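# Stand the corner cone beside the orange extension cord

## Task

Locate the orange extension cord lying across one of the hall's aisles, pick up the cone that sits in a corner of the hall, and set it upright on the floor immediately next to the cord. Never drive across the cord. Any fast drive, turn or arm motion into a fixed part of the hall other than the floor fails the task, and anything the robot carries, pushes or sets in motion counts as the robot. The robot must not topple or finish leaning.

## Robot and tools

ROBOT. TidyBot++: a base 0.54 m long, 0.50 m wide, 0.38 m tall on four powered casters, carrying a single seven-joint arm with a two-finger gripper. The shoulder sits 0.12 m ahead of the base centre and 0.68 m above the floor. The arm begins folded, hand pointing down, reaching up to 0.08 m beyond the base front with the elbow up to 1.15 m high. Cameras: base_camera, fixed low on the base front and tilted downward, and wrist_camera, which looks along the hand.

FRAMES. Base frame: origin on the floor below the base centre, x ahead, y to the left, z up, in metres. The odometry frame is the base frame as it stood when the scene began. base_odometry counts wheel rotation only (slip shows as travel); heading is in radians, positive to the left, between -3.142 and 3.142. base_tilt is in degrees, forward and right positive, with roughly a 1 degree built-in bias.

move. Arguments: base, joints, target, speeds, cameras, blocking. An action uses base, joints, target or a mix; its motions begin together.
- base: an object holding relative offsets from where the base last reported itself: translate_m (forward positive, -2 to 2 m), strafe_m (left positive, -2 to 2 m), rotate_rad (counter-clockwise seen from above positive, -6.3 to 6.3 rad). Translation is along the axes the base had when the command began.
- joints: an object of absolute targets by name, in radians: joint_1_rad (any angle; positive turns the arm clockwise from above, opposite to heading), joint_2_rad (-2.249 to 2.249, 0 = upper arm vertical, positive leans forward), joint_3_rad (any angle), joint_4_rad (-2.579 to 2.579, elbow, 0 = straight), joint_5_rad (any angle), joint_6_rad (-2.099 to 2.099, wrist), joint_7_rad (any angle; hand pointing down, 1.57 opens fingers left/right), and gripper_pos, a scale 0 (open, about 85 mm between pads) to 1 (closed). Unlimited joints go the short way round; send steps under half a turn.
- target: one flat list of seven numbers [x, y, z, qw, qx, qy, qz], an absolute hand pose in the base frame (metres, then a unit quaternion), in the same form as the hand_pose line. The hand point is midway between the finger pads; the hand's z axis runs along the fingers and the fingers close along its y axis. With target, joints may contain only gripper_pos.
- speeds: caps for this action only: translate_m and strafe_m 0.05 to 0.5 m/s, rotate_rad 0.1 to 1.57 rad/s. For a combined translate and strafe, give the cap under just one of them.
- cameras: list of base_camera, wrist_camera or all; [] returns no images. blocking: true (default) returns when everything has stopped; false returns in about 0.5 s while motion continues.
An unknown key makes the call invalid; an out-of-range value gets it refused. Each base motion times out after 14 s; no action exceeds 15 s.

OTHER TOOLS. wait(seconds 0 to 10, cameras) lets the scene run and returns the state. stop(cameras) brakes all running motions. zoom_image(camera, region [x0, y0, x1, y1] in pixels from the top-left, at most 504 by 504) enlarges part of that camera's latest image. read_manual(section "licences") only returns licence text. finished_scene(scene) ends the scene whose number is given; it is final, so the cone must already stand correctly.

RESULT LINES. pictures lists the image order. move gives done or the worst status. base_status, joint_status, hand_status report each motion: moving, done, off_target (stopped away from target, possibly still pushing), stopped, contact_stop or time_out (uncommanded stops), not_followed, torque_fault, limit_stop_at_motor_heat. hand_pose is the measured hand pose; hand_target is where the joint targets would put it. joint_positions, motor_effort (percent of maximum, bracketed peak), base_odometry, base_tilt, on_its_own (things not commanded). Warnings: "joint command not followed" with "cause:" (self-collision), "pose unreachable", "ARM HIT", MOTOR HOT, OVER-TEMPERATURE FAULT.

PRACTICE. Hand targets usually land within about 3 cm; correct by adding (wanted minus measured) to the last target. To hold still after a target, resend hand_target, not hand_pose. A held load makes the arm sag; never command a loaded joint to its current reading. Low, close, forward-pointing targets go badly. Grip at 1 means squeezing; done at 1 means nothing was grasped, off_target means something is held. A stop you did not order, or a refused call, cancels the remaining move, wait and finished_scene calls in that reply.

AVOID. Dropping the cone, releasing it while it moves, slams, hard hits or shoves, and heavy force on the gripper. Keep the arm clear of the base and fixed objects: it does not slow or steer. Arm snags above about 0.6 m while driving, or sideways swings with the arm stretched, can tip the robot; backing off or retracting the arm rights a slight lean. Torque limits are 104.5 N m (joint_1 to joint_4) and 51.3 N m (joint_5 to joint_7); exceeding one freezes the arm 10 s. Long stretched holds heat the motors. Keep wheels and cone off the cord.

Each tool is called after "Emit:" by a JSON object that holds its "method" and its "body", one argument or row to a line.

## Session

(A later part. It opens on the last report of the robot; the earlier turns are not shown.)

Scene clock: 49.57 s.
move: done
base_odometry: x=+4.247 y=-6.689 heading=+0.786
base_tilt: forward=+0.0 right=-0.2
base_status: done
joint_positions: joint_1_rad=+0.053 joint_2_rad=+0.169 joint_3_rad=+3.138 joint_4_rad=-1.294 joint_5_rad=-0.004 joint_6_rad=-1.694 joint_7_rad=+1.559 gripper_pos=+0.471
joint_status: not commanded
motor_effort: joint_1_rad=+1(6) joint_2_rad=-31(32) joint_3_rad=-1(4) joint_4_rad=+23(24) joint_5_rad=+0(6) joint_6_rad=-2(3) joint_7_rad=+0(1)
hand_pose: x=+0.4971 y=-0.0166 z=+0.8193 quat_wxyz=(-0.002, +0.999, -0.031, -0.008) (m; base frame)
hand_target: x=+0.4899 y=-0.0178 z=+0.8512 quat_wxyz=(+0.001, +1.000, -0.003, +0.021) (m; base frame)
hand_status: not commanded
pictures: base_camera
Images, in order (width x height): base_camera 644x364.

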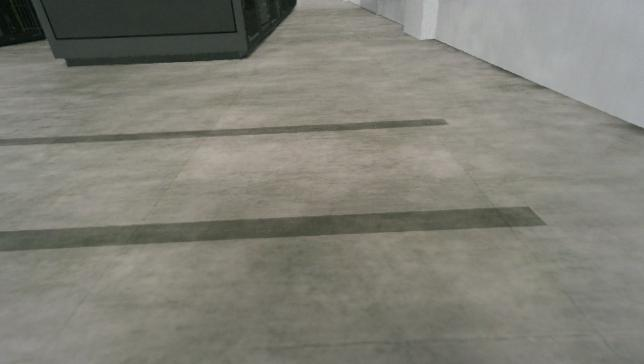

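Emit:
{"method": "move", "body": {
  "base": {"translate_m": 2.0, "strafe_m": -0.18},
  "cameras": ["base_camera"]
}}

Emit:
{"method": "zoom_image", "body": {
  "camera": "base_camera",
  "region": [240, 0, 400, 90]
}}

Scene clock: 54.30 s.
move: done
base_odometry: x=+5.788 y=-5.402 heading=+0.786
base_tilt: forward=+0.0 right=-0.2
base_status: done
joint_positions: joint_1_rad=+0.053 joint_2_rad=+0.167 joint_3_rad=+3.138 joint_4_rad=-1.294 joint_5_rad=-0.004 joint_6_rad=-1.702 joint_7_rad=+1.559 gripper_pos=+0.471
joint_status: not commanded
motor_effort: joint_1_rad=+0(1) joint_2_rad=-31(34) joint_3_rad=-1(2) joint_4_rad=+24(25) joint_5_rad=+0(1) joint_6_rad=+0(3) joint_7_rad=+0(2)
hand_pose: x=+0.4944 y=-0.0164 z=+0.8202 quat_wxyz=(-0.002, +0.999, -0.031, -0.010) (m; base frame)
hand_target: x=+0.4899 y=-0.0178 z=+0.8512 quat_wxyz=(+0.001, +1.000, -0.003, +0.021) (m; base frame)
hand_status: not commanded
pictures: base_camera
Images, in order (width x height): base_camera 644x364.

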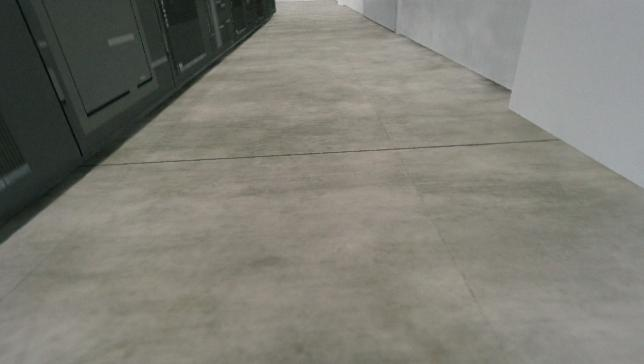

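Scaled by 3.150.

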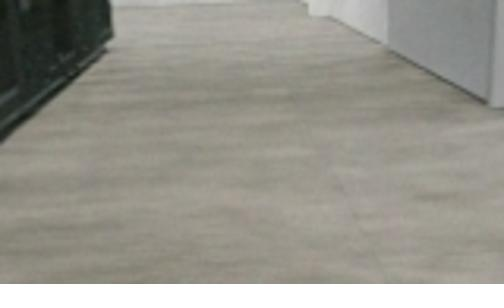

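Emit:
{"method": "move", "body": {
  "base": {"translate_m": 2.0},
  "cameras": ["base_camera"]
}}

Emit:
{"method": "move", "body": {
  "base": {"translate_m": 2.0}
}}

Emit:
{"method": "zoom_image", "body": {
  "camera": "base_camera",
  "region": [200, 0, 440, 90]
}}

Scene clock: 58.80 s.
move: done
base_odometry: x=+7.202 y=-3.987 heading=+0.785
base_tilt: forward=+0.0 right=-0.2
base_status: done
joint_positions: joint_1_rad=+0.053 joint_2_rad=+0.164 joint_3_rad=+3.138 joint_4_rad=-1.293 joint_5_rad=-0.004 joint_6_rad=-1.703 joint_7_rad=+1.559 gripper_pos=+0.471
joint_status: not commanded
motor_effort: joint_1_rad=+0(1) joint_2_rad=-30(34) joint_3_rad=-2(2) joint_4_rad=+23(25) joint_5_rad=+0(1) joint_6_rad=+0(4) joint_7_rad=+0(1)
hand_pose: x=+0.4939 y=-0.0164 z=+0.8213 quat_wxyz=(-0.002, +0.999, -0.031, -0.009) (m; base frame)
hand_target: x=+0.4899 y=-0.0178 z=+0.8512 quat_wxyz=(+0.001, +1.000, -0.003, +0.021) (m; base frame)
hand_status: not commanded
pictures: base_camera
Images, in order (width x height): base_camera 644x364.

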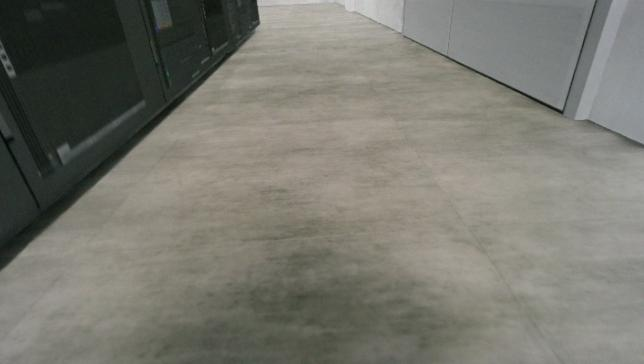

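Scene clock: 63.13 s.
move: done
base_odometry: x=+8.616 y=-2.573 heading=+0.785
base_tilt: forward=+0.0 right=-0.2
base_status: done
joint_positions: joint_1_rad=+0.053 joint_2_rad=+0.163 joint_3_rad=+3.138 joint_4_rad=-1.293 joint_5_rad=-0.004 joint_6_rad=-1.703 joint_7_rad=+1.559 gripper_pos=+0.471
joint_status: not commanded
motor_effort: joint_1_rad=+0(1) joint_2_rad=-31(34) joint_3_rad=-1(2) joint_4_rad=+24(25) joint_5_rad=+0(1) joint_6_rad=+0(3) joint_7_rad=+0(1)
hand_pose: x=+0.4939 y=-0.0164 z=+0.8218 quat_wxyz=(-0.002, +0.999, -0.031, -0.009) (m; base frame)
hand_target: x=+0.4899 y=-0.0178 z=+0.8512 quat_wxyz=(+0.001, +1.000, -0.003, +0.021) (m; base frame)
hand_status: not commanded
pictures: base_camera, wrist_camera
Images, in order (width x height): base_camera 644x364, wrist_camera 644x476.

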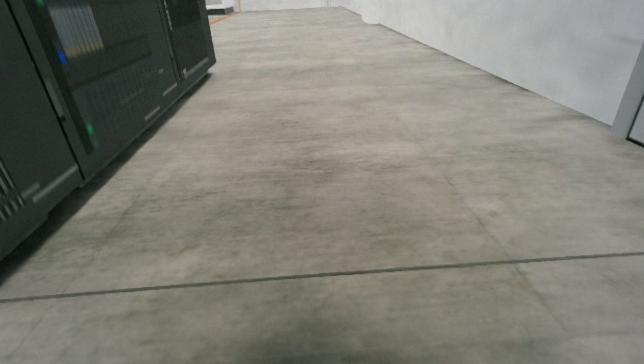

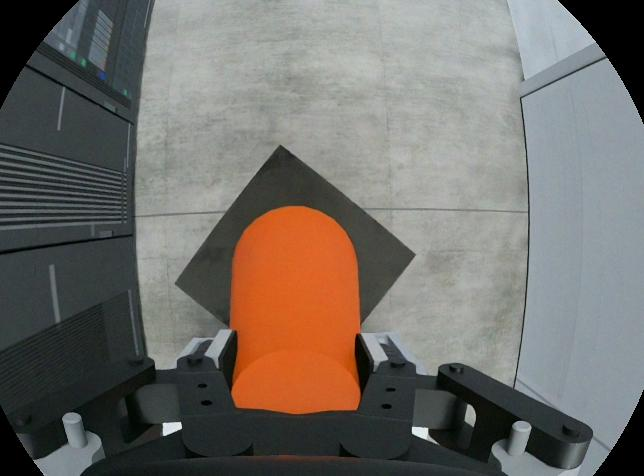

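Scaled by 2.100.

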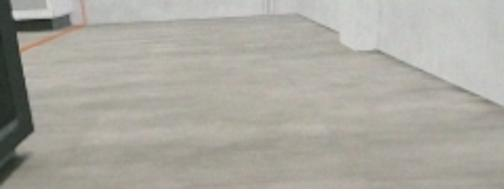

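Emit:
{"method": "move", "body": {
  "base": {"translate_m": 2.0},
  "cameras": ["base_camera"]
}}

Scene clock: 67.90 s.
move: done
base_odometry: x=+10.031 y=-1.159 heading=+0.785
base_tilt: forward=+0.0 right=-0.2
base_status: done
joint_positions: joint_1_rad=+0.053 joint_2_rad=+0.163 joint_3_rad=+3.138 joint_4_rad=-1.292 joint_5_rad=-0.004 joint_6_rad=-1.709 joint_7_rad=+1.559 gripper_pos=+0.471
joint_status: not commanded
motor_effort: joint_1_rad=+1(1) joint_2_rad=-30(34) joint_3_rad=-1(2) joint_4_rad=+24(25) joint_5_rad=+0(1) joint_6_rad=+0(3) joint_7_rad=+0(1)
hand_pose: x=+0.4921 y=-0.0163 z=+0.8221 quat_wxyz=(-0.002, +0.999, -0.031, -0.011) (m; base frame)
hand_target: x=+0.4899 y=-0.0178 z=+0.8512 quat_wxyz=(+0.001, +1.000, -0.003, +0.021) (m; base frame)
hand_status: not commanded
pictures: base_camera
Images, in order (width x height): base_camera 644x364.

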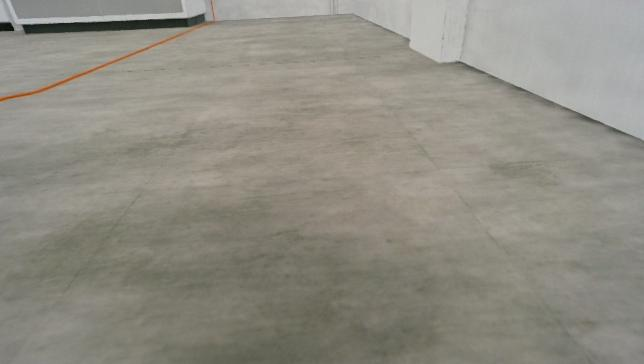

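Emit:
{"method": "move", "body": {
  "base": {"translate_m": 1.5, "rotate_rad": 1.571}
}}

Scene clock: 72.37 s.
move: done
base_odometry: x=+11.092 y=-0.099 heading=+2.357
base_tilt: forward=+0.0 right=-0.2
base_status: done
joint_positions: joint_1_rad=+0.053 joint_2_rad=+0.160 joint_3_rad=+3.141 joint_4_rad=-1.289 joint_5_rad=-0.003 joint_6_rad=-1.711 joint_7_rad=+1.559 gripper_pos=+0.472
joint_status: not commanded
motor_effort: joint_1_rad=+0(4) joint_2_rad=-30(33) joint_3_rad=-1(4) joint_4_rad=+22(25) joint_5_rad=+0(5) joint_6_rad=-2(4) joint_7_rad=+0(1)
hand_pose: x=+0.4919 y=-0.0174 z=+0.8242 quat_wxyz=(-0.002, +0.999, -0.032, -0.009) (m; base frame)
hand_target: x=+0.4899 y=-0.0178 z=+0.8512 quat_wxyz=(+0.001, +1.000, -0.003, +0.021) (m; base frame)
hand_status: not commanded
pictures: base_camera, wrist_camera
Images, in order (width x height): base_camera 644x364, wrist_camera 644x476.

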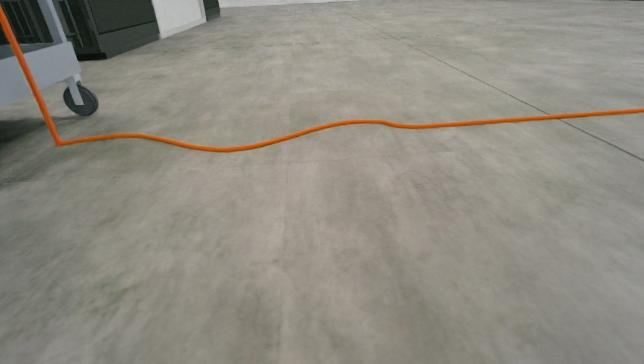

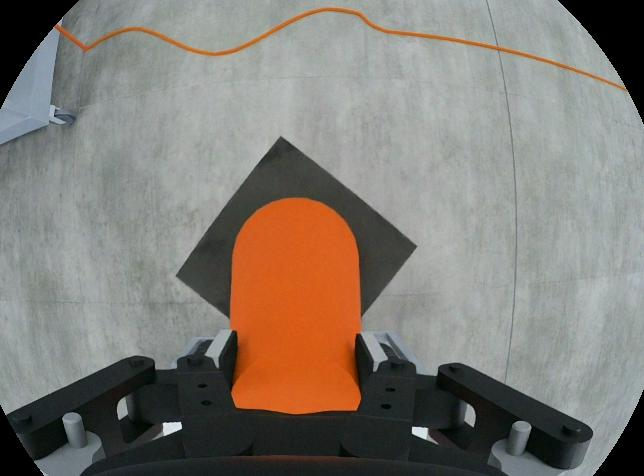

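Emit:
{"method": "move", "body": {
  "base": {"translate_m": 0.25},
  "speeds": {"translate_m": 0.25},
  "joints": {"joint_2_rad": 0.61, "joint_4_rad": -1.575, "joint_6_rad": -0.83}
}}

Scene clock: 88.93 s.
move: off_target
base_odometry: x=+10.915 y=+0.078 heading=+2.357
base_tilt: forward=+0.0 right=-0.2
base_status: done
joint_positions: joint_1_rad=+0.053 joint_2_rad=+0.578 joint_3_rad=+3.141 joint_4_rad=-1.478 joint_5_rad=-0.003 joint_6_rad=-0.795 joint_7_rad=+1.559 gripper_pos=+0.509
joint_status: joint_4_rad off_target (ended at -1.478, target -1.575); the others done
on_its_own: gripper_pos moved +0.037 toward your old target +0.750
motor_effort: joint_1_rad=+1(2) joint_2_rad=-31(35) joint_3_rad=-1(2) joint_4_rad=+2(25) joint_5_rad=+0(2) joint_6_rad=-11(12) joint_7_rad=+0(1)
hand_pose: x=+0.7155 y=-0.0296 z=+0.5896 quat_wxyz=(+0.002, +0.989, -0.033, +0.145) (m; base frame)
hand_target: x=+0.6556 y=-0.0265 z=+0.5367 quat_wxyz=(+0.003, +0.998, -0.004, +0.063) (m; base frame)
hand_status: not commanded
pictures: base_camera, wrist_camera
Images, in order (width x height): base_camera 644x364, wrist_camera 644x476.

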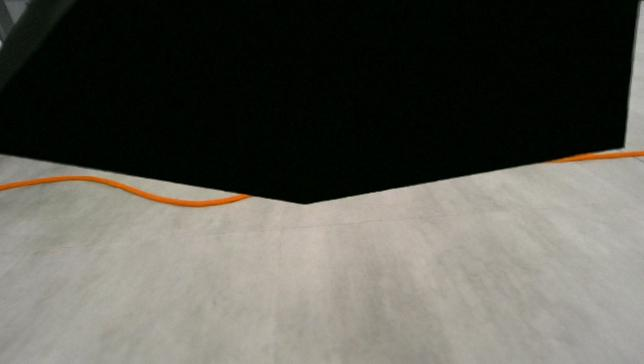

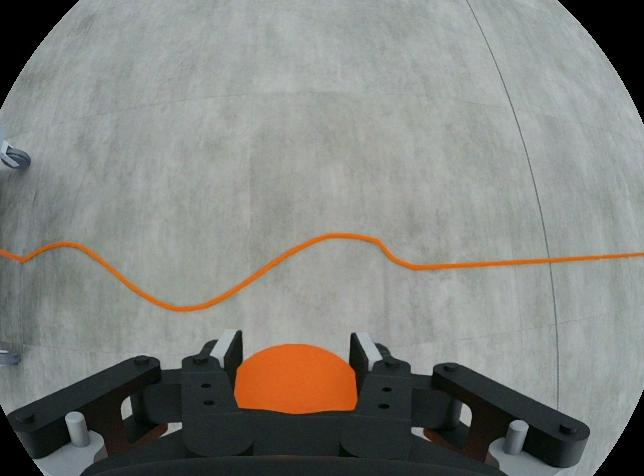

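Emit:
{"method": "move", "body": {
  "joints": {"joint_2_rad": 0.55, "joint_4_rad": -1.1, "joint_6_rad": -1.173}
}}

Scene clock: 91.37 s.
move: done
base_odometry: x=+10.915 y=+0.078 heading=+2.357
base_tilt: forward=+0.0 right=-0.2
base_status: not commanded
joint_positions: joint_1_rad=+0.053 joint_2_rad=+0.539 joint_3_rad=+3.141 joint_4_rad=-1.102 joint_5_rad=-0.003 joint_6_rad=-1.116 joint_7_rad=+1.559 gripper_pos=+0.750
joint_status: all done
on_its_own: gripper_pos moved +0.241 to your old target +0.750
motor_effort: joint_1_rad=+1(2) joint_2_rad=-37(51) joint_3_rad=-1(2) joint_4_rad=+19(28) joint_5_rad=+0(0) joint_6_rad=+3(10) joint_7_rad=+0(1)
hand_pose: x=+0.7644 y=-0.0320 z=+0.7324 quat_wxyz=(+0.002, +0.981, -0.032, +0.191) (m; base frame)
hand_target: x=+0.7490 y=-0.0313 z=+0.7200 quat_wxyz=(+0.007, +0.987, -0.003, +0.158) (m; base frame)
hand_status: not commanded
pictures: base_camera, wrist_camera
Images, in order (width x height): base_camera 644x364, wrist_camera 644x476.

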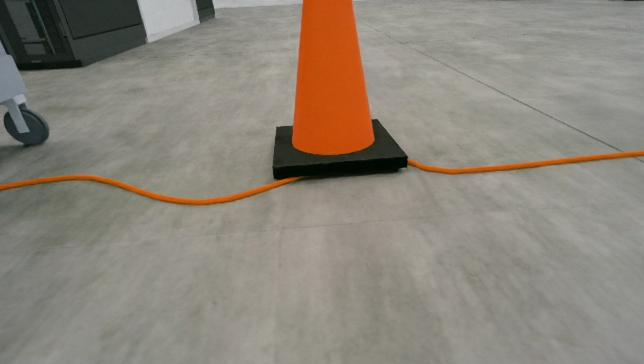

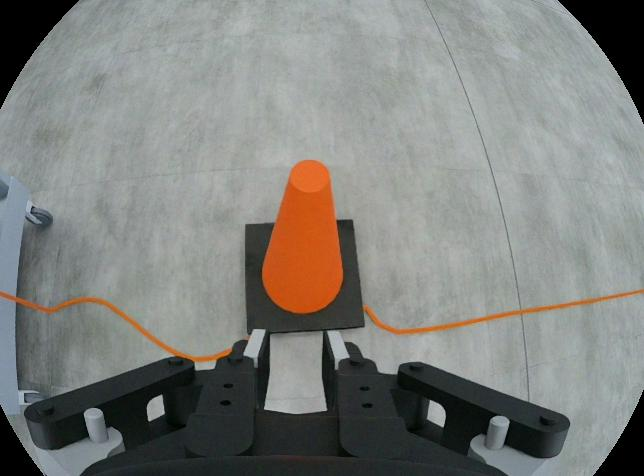

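Emit:
{"method": "move", "body": {
  "base": {"translate_m": 0.25},
  "joints": {"joint_1_rad": 0.025, "joint_2_rad": 0.85, "joint_4_rad": -0.887, "joint_6_rad": -1.46, "joint_7_rad": 1.57, "gripper_pos": 0.0}
}}

Scene clock: 93.83 s.
move: done
base_odometry: x=+10.738 y=+0.255 heading=+2.356
base_tilt: forward=+0.0 right=-0.2
base_status: done
joint_positions: joint_1_rad=+0.037 joint_2_rad=+0.853 joint_3_rad=+3.141 joint_4_rad=-0.905 joint_5_rad=-0.003 joint_6_rad=-1.399 joint_7_rad=+1.559 gripper_pos=+0.000
joint_status: all done
motor_effort: joint_1_rad=+0(3) joint_2_rad=-44(50) joint_3_rad=-2(3) joint_4_rad=+17(20) joint_5_rad=+0(1) joint_6_rad=+0(5) joint_7_rad=+0(2)
hand_pose: x=+0.7395 y=-0.0207 z=+0.5885 quat_wxyz=(-0.002, +1.000, -0.025, -0.008) (m; base frame)
hand_target: x=+0.7278 y=-0.0137 z=+0.5967 quat_wxyz=(-0.001, +1.000, -0.013, -0.028) (m; base frame)
hand_status: not commanded
pictures: base_camera, wrist_camera
Images, in order (width x height): base_camera 644x364, wrist_camera 644x476.

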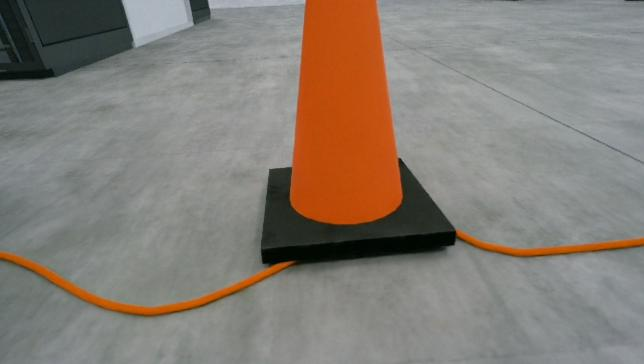

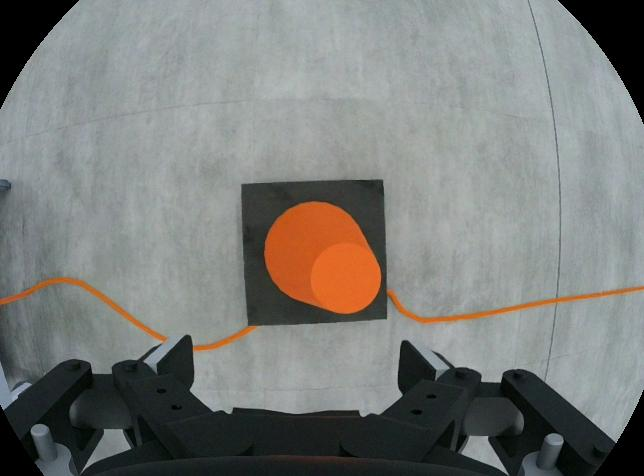

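Emit:
{"method": "move", "body": {
  "joints": {"joint_1_rad": 0.098, "joint_2_rad": 0.885, "joint_4_rad": -0.845, "joint_6_rad": -1.44}
}}

Scene clock: 95.57 s.
move: done
base_odometry: x=+10.738 y=+0.255 heading=+2.356
base_tilt: forward=+0.0 right=-0.2
base_status: not commanded
joint_positions: joint_1_rad=+0.097 joint_2_rad=+0.862 joint_3_rad=+3.141 joint_4_rad=-0.862 joint_5_rad=-0.003 joint_6_rad=-1.401 joint_7_rad=+1.559 gripper_pos=+0.000
joint_status: all done
motor_effort: joint_1_rad=+0(4) joint_2_rad=-44(45) joint_3_rad=-1(3) joint_4_rad=+17(17) joint_5_rad=+0(1) joint_6_rad=+0(1) joint_7_rad=-1(1)
hand_pose: x=+0.7518 y=-0.0593 z=+0.5967 quat_wxyz=(-0.001, +0.998, -0.055, +0.009) (m; base frame)
hand_target: x=+0.7433 y=-0.0599 z=+0.5873 quat_wxyz=(-0.001, +0.999, -0.049, -0.014) (m; base frame)
hand_status: not commanded
pictures: base_camera, wrist_camera
Images, in order (width x height): base_camera 644x364, wrist_camera 644x476.

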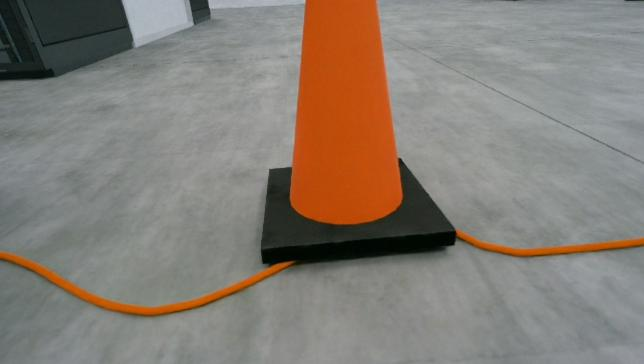

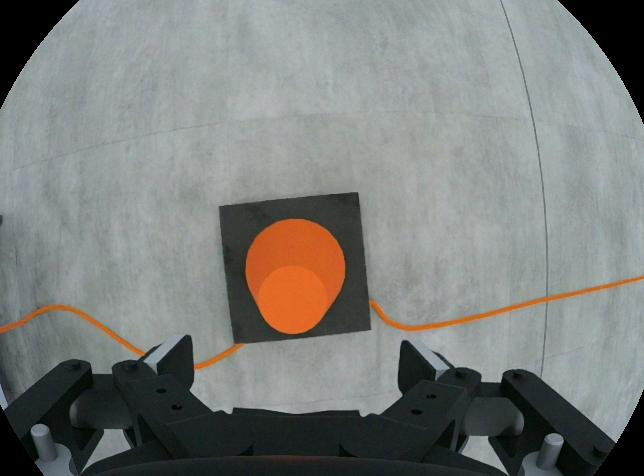

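Emit:
{"method": "move", "body": {
  "joints": {"joint_1_rad": 0.092, "joint_2_rad": 1.053, "joint_4_rad": -0.968, "joint_6_rad": -1.068}
}}

Scene clock: 97.23 s.
move: done
base_odometry: x=+10.738 y=+0.255 heading=+2.356
base_tilt: forward=+0.0 right=-0.2
base_status: not commanded
joint_positions: joint_1_rad=+0.097 joint_2_rad=+1.055 joint_3_rad=+3.141 joint_4_rad=-0.966 joint_5_rad=-0.003 joint_6_rad=-1.127 joint_7_rad=+1.559 gripper_pos=+0.000
joint_status: all done
motor_effort: joint_1_rad=+0(1) joint_2_rad=-47(54) joint_3_rad=-1(2) joint_4_rad=+15(18) joint_5_rad=+0(0) joint_6_rad=+1(2) joint_7_rad=+0(1)
hand_pose: x=+0.7634 y=-0.0605 z=+0.4413 quat_wxyz=(-0.002, +0.998, -0.055, -0.003) (m; base frame)
hand_target: x=+0.7813 y=-0.0596 z=+0.4424 quat_wxyz=(+0.001, +0.999, -0.046, +0.026) (m; base frame)
hand_status: not commanded
pictures: base_camera, wrist_camera
Images, in order (width x height): base_camera 644x364, wrist_camera 644x476.

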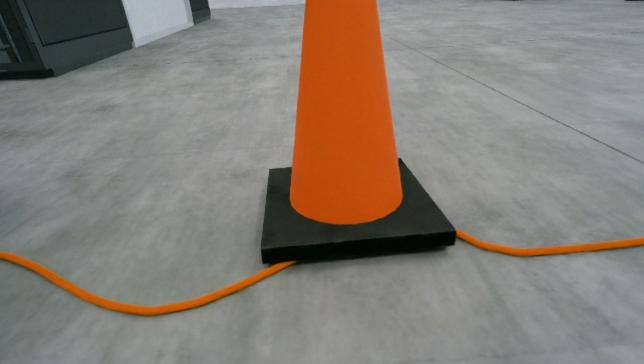

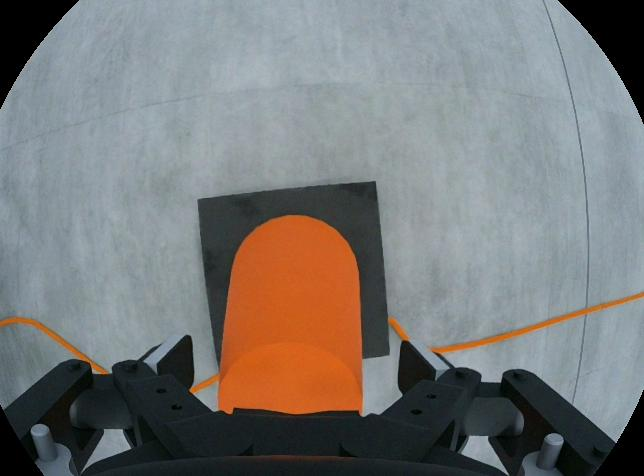

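Emit:
{"method": "move", "body": {
  "joints": {"gripper_pos": 0.75},
  "cameras": []
}}

Emit:
{"method": "move", "body": {
  "joints": {"joint_2_rad": 0.90, "joint_4_rad": -0.88, "joint_6_rad": -1.25}
}}

Scene clock: 98.33 s.
move: off_target
base_odometry: x=+10.738 y=+0.255 heading=+2.356
base_tilt: forward=+0.0 right=-0.2
base_status: not commanded
joint_positions: joint_1_rad=+0.094 joint_2_rad=+1.052 joint_3_rad=+3.141 joint_4_rad=-0.967 joint_5_rad=-0.003 joint_6_rad=-1.126 joint_7_rad=+1.559 gripper_pos=+0.418
joint_status: gripper_pos off_target (ended at +0.418, target +0.750)
motor_effort: joint_1_rad=-1(4) joint_2_rad=-45(49) joint_3_rad=-3(5) joint_4_rad=+15(18) joint_5_rad=-1(3) joint_6_rad=+2(4) joint_7_rad=+0(1)
hand_pose: x=+0.7640 y=-0.0583 z=+0.4430 quat_wxyz=(-0.002, +0.999, -0.053, -0.001) (m; base frame)
hand_target: x=+0.7813 y=-0.0596 z=+0.4424 quat_wxyz=(+0.001, +0.999, -0.046, +0.026) (m; base frame)
hand_status: not commanded
pictures: none
No camera images: "cameras" was empty.

Scene clock: 100.17 s.
move: off_target
base_odometry: x=+10.738 y=+0.255 heading=+2.356
base_tilt: forward=+0.1 right=-0.2
base_status: not commanded
joint_positions: joint_1_rad=+0.094 joint_2_rad=+0.982 joint_3_rad=+3.141 joint_4_rad=-0.928 joint_5_rad=-0.003 joint_6_rad=-1.208 joint_7_rad=+1.559 gripper_pos=+0.418
joint_status: joint_2_rad off_target (ended at +0.982, target +0.900); joint_4_rad off_target (ended at -0.927, target -0.880); the others done
motor_effort: joint_1_rad=+0(2) joint_2_rad=-60(64) joint_3_rad=-1(3) joint_4_rad=+22(24) joint_5_rad=+0(1) joint_6_rad=-1(3) joint_7_rad=+0(1)
hand_pose: x=+0.7703 y=-0.0590 z=+0.5000 quat_wxyz=(-0.001, +0.999, -0.053, +0.012) (m; base frame)
hand_target: x=+0.7881 y=-0.0602 z=+0.5687 quat_wxyz=(+0.002, +0.997, -0.046, +0.056) (m; base frame)
hand_status: not commanded
pictures: base_camera, wrist_camera
Images, in order (width x height): base_camera 644x364, wrist_camera 644x476.

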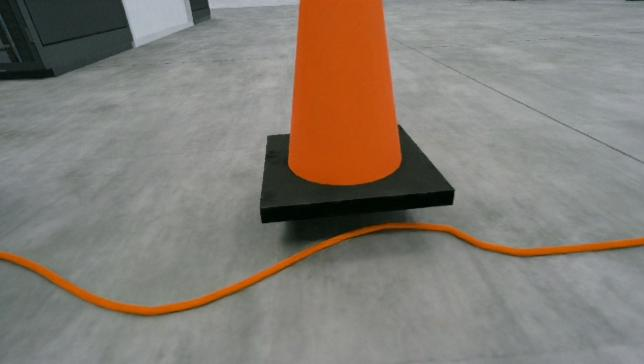

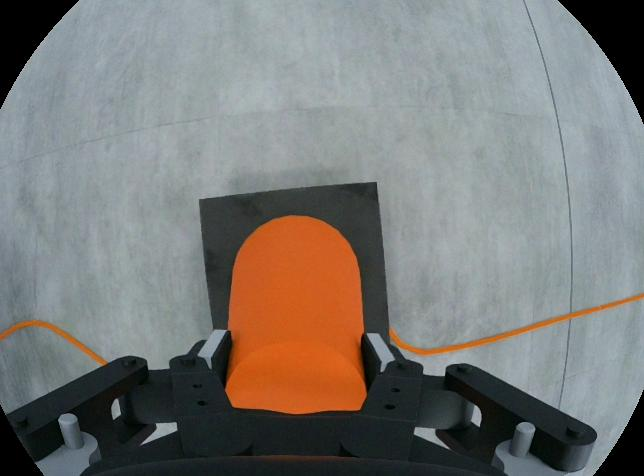

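Emit:
{"method": "move", "body": {
  "base": {"translate_m": -0.34, "strafe_m": -0.14},
  "speeds": {"translate_m": 0.25}
}}

Scene clock: 102.73 s.
move: done
base_odometry: x=+11.078 y=+0.114 heading=+2.356
base_tilt: forward=+0.0 right=-0.2
base_status: done
joint_positions: joint_1_rad=+0.092 joint_2_rad=+0.982 joint_3_rad=+3.141 joint_4_rad=-0.922 joint_5_rad=-0.003 joint_6_rad=-1.220 joint_7_rad=+1.559 gripper_pos=+0.418
joint_status: not commanded
motor_effort: joint_1_rad=+0(4) joint_2_rad=-60(63) joint_3_rad=-2(4) joint_4_rad=+22(24) joint_5_rad=+0(2) joint_6_rad=-1(3) joint_7_rad=-1(1)
hand_pose: x=+0.7690 y=-0.0575 z=+0.5016 quat_wxyz=(-0.001, +0.999, -0.052, +0.009) (m; base frame)
hand_target: x=+0.7881 y=-0.0602 z=+0.5687 quat_wxyz=(+0.002, +0.997, -0.046, +0.056) (m; base frame)
hand_status: not commanded
pictures: base_camera, wrist_camera
Images, in order (width x height): base_camera 644x364, wrist_camera 644x476.

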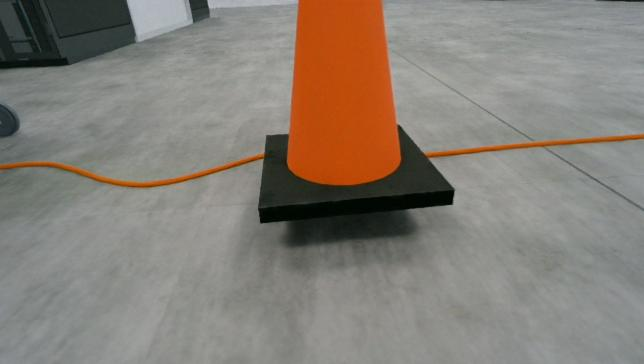

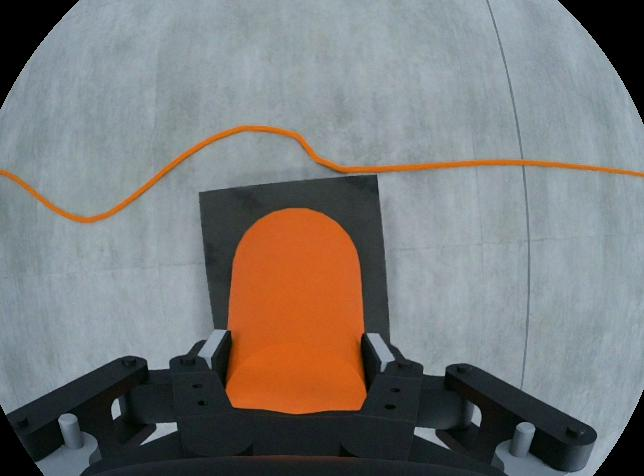

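Emit:
{"method": "move", "body": {
  "base": {"translate_m": -0.02},
  "joints": {"joint_2_rad": 0.945, "joint_4_rad": -0.905, "joint_6_rad": -1.14},
  "cameras": []
}}

Emit:
{"method": "move", "body": {
  "joints": {"joint_2_rad": 0.975, "joint_4_rad": -0.925, "joint_6_rad": -1.09},
  "cameras": []
}}

Emit:
{"method": "move", "body": {
  "joints": {"joint_2_rad": 1.01, "joint_4_rad": -0.945, "joint_6_rad": -1.07}
}}

Scene clock: 103.97 s.
move: off_target
base_odometry: x=+11.092 y=+0.100 heading=+2.356
base_tilt: forward=+0.0 right=-0.2
base_status: done
joint_positions: joint_1_rad=+0.093 joint_2_rad=+1.005 joint_3_rad=+3.141 joint_4_rad=-0.935 joint_5_rad=-0.003 joint_6_rad=-1.168 joint_7_rad=+1.559 gripper_pos=+0.418
joint_status: joint_2_rad off_target (ended at +1.005, target +0.945); the others done
motor_effort: joint_1_rad=+0(2) joint_2_rad=-61(62) joint_3_rad=-1(3) joint_4_rad=+22(23) joint_5_rad=+0(1) joint_6_rad=+1(2) joint_7_rad=-1(1)
hand_pose: x=+0.7753 y=-0.0583 z=+0.4829 quat_wxyz=(-0.001, +0.998, -0.052, +0.017) (m; base frame)
hand_target: x=+0.8064 y=-0.0619 z=+0.5339 quat_wxyz=(+0.003, +0.996, -0.046, +0.076) (m; base frame)
hand_status: not commanded
pictures: none
No camera images: "cameras" was empty.

Scene clock: 104.80 s.
move: off_target
base_odometry: x=+11.092 y=+0.100 heading=+2.356
base_tilt: forward=+0.0 right=-0.2
base_status: not commanded
joint_positions: joint_1_rad=+0.093 joint_2_rad=+1.034 joint_3_rad=+3.141 joint_4_rad=-0.947 joint_5_rad=-0.003 joint_6_rad=-1.135 joint_7_rad=+1.559 gripper_pos=+0.418
joint_status: joint_2_rad off_target (ended at +1.034, target +0.975); the others done
motor_effort: joint_1_rad=+0(1) joint_2_rad=-61(62) joint_3_rad=-1(2) joint_4_rad=+22(23) joint_5_rad=+0(0) joint_6_rad=+1(1) joint_7_rad=+0(1)
hand_pose: x=+0.7741 y=-0.0582 z=+0.4605 quat_wxyz=(-0.001, +0.999, -0.053, +0.013) (m; base frame)
hand_target: x=+0.8090 y=-0.0622 z=+0.5086 quat_wxyz=(+0.003, +0.996, -0.046, +0.076) (m; base frame)
hand_status: not commanded
pictures: none
No camera images: "cameras" was empty.

Scene clock: 105.60 s.
move: off_target
base_odometry: x=+11.092 y=+0.100 heading=+2.356
base_tilt: forward=+0.0 right=-0.2
base_status: not commanded
joint_positions: joint_1_rad=+0.093 joint_2_rad=+1.062 joint_3_rad=+3.141 joint_4_rad=-0.959 joint_5_rad=-0.003 joint_6_rad=-1.111 joint_7_rad=+1.559 gripper_pos=+0.418
joint_status: joint_2_rad off_target (ended at +1.062, target +1.010); the others done
motor_effort: joint_1_rad=-1(2) joint_2_rad=-57(62) joint_3_rad=-2(3) joint_4_rad=+20(22) joint_5_rad=+0(1) joint_6_rad=+0(2) joint_7_rad=+0(1)
hand_pose: x=+0.7698 y=-0.0580 z=+0.4388 quat_wxyz=(-0.002, +0.999, -0.053, +0.005) (m; base frame)
hand_target: x=+0.8002 y=-0.0614 z=+0.4786 quat_wxyz=(+0.002, +0.997, -0.046, +0.058) (m; base frame)
hand_status: not commanded
pictures: base_camera, wrist_camera
Images, in order (width x height): base_camera 644x364, wrist_camera 644x476.

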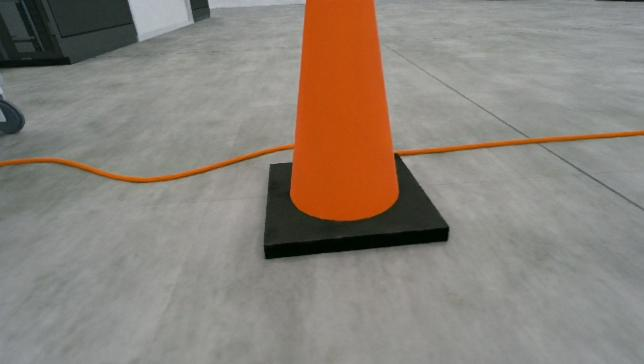

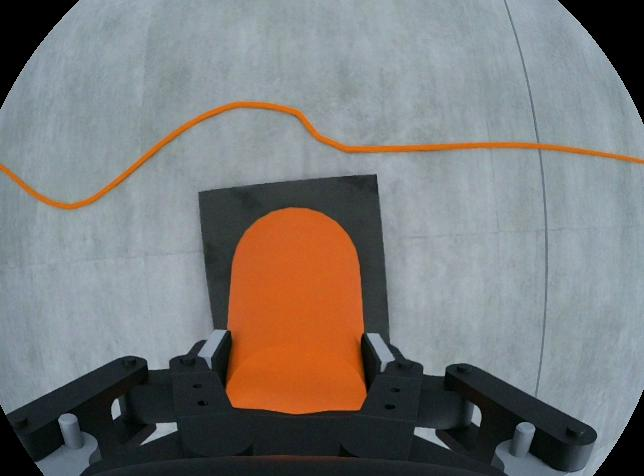

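Emit:
{"method": "move", "body": {
  "joints": {"joint_2_rad": 1.04, "joint_4_rad": -0.955}
}}

Scene clock: 106.30 s.
move: done
base_odometry: x=+11.092 y=+0.100 heading=+2.356
base_tilt: forward=+0.0 right=-0.2
base_status: not commanded
joint_positions: joint_1_rad=+0.093 joint_2_rad=+1.063 joint_3_rad=+3.141 joint_4_rad=-0.960 joint_5_rad=-0.003 joint_6_rad=-1.111 joint_7_rad=+1.559 gripper_pos=+0.418
joint_status: all done
motor_effort: joint_1_rad=-1(3) joint_2_rad=-53(58) joint_3_rad=-1(3) joint_4_rad=+18(20) joint_5_rad=+0(1) joint_6_rad=+1(2) joint_7_rad=-1(1)
hand_pose: x=+0.7693 y=-0.0584 z=+0.4381 quat_wxyz=(-0.002, +0.999, -0.053, +0.004) (m; base frame)
hand_target: x=+0.7895 y=-0.0604 z=+0.4550 quat_wxyz=(+0.002, +0.998, -0.046, +0.038) (m; base frame)
hand_status: not commanded
pictures: base_camera, wrist_camera
Images, in order (width x height): base_camera 644x364, wrist_camera 644x476.

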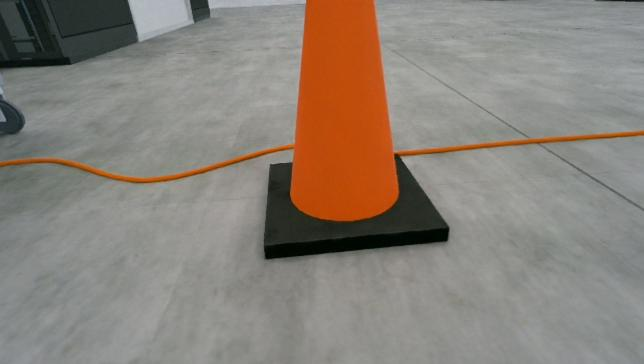

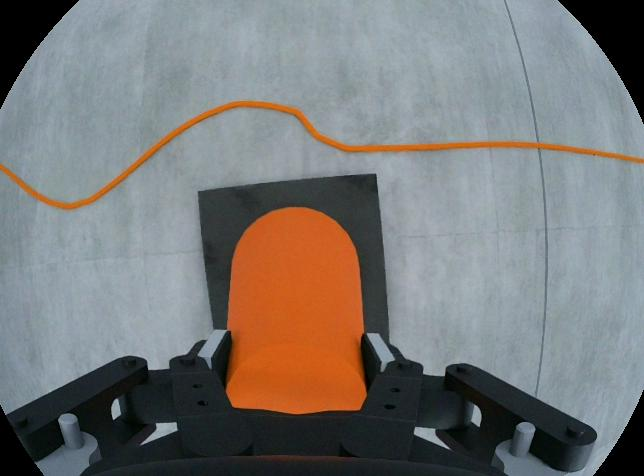

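Down. Release, then raise.

Emit:
{"method": "move", "body": {
  "joints": {"gripper_pos": 0.0},
  "cameras": ["wrist_camera"]
}}

Emit:
{"method": "move", "body": {
  "joints": {"joint_2_rad": 0.85, "joint_4_rad": -0.86, "joint_6_rad": -1.4}
}}

Scene clock: 107.47 s.
move: done
base_odometry: x=+11.092 y=+0.100 heading=+2.356
base_tilt: forward=+0.0 right=-0.2
base_status: not commanded
joint_positions: joint_1_rad=+0.093 joint_2_rad=+1.044 joint_3_rad=+3.141 joint_4_rad=-0.960 joint_5_rad=-0.003 joint_6_rad=-1.111 joint_7_rad=+1.559 gripper_pos=+0.000
joint_status: all done
motor_effort: joint_1_rad=+0(2) joint_2_rad=-47(57) joint_3_rad=-2(3) joint_4_rad=+15(20) joint_5_rad=+0(1) joint_6_rad=+1(1) joint_7_rad=+0(1)
hand_pose: x=+0.7736 y=-0.0588 z=+0.4505 quat_wxyz=(-0.001, +0.999, -0.053, +0.013) (m; base frame)
hand_target: x=+0.7895 y=-0.0604 z=+0.4550 quat_wxyz=(+0.002, +0.998, -0.046, +0.038) (m; base frame)
hand_status: not commanded
pictures: wrist_camera
Images, in order (width x height): wrist_camera 644x476.

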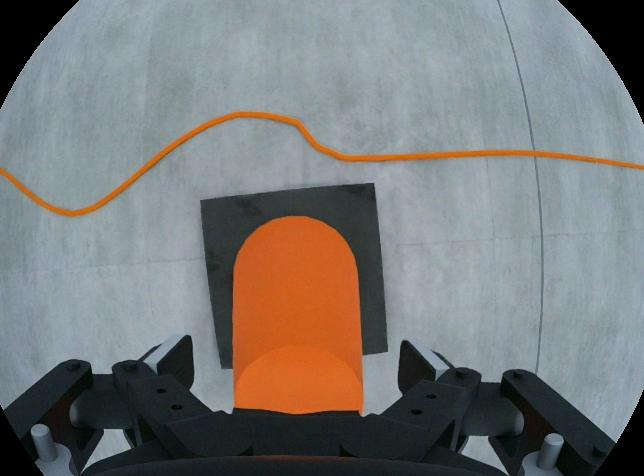

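Scene clock: 108.93 s.
move: done
base_odometry: x=+11.092 y=+0.100 heading=+2.356
base_tilt: forward=+0.0 right=-0.2
base_status: not commanded
joint_positions: joint_1_rad=+0.093 joint_2_rad=+0.842 joint_3_rad=+3.141 joint_4_rad=-0.866 joint_5_rad=-0.003 joint_6_rad=-1.341 joint_7_rad=+1.559 gripper_pos=+0.000
joint_status: all done
motor_effort: joint_1_rad=+0(1) joint_2_rad=-44(52) joint_3_rad=-1(2) joint_4_rad=+17(18) joint_5_rad=+0(0) joint_6_rad=+1(2) joint_7_rad=+0(1)
hand_pose: x=+0.7704 y=-0.0584 z=+0.6089 quat_wxyz=(+0.000, +0.998, -0.053, +0.046) (m; base frame)
hand_target: x=+0.7537 y=-0.0571 z=+0.6048 quat_wxyz=(+0.000, +0.999, -0.046, +0.016) (m; base frame)
hand_status: not commanded
pictures: base_camera, wrist_camera
Images, in order (width x height): base_camera 644x364, wrist_camera 644x476.

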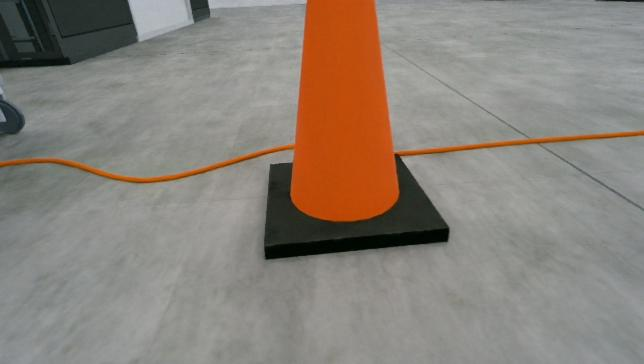

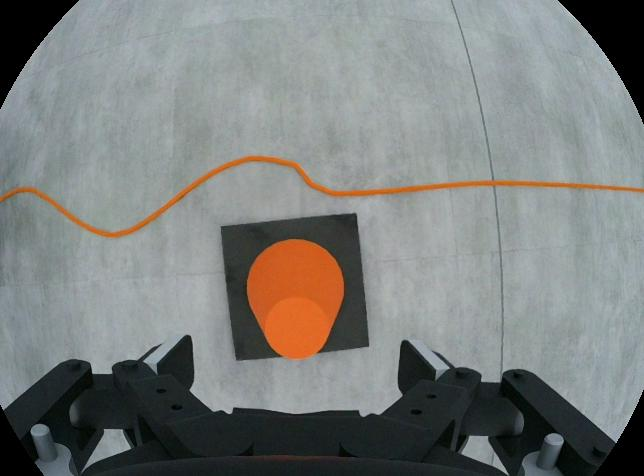

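Emit:
{"method": "finished_scene", "body": {
  "scene": 1
}}

The scene is finished: the task was done.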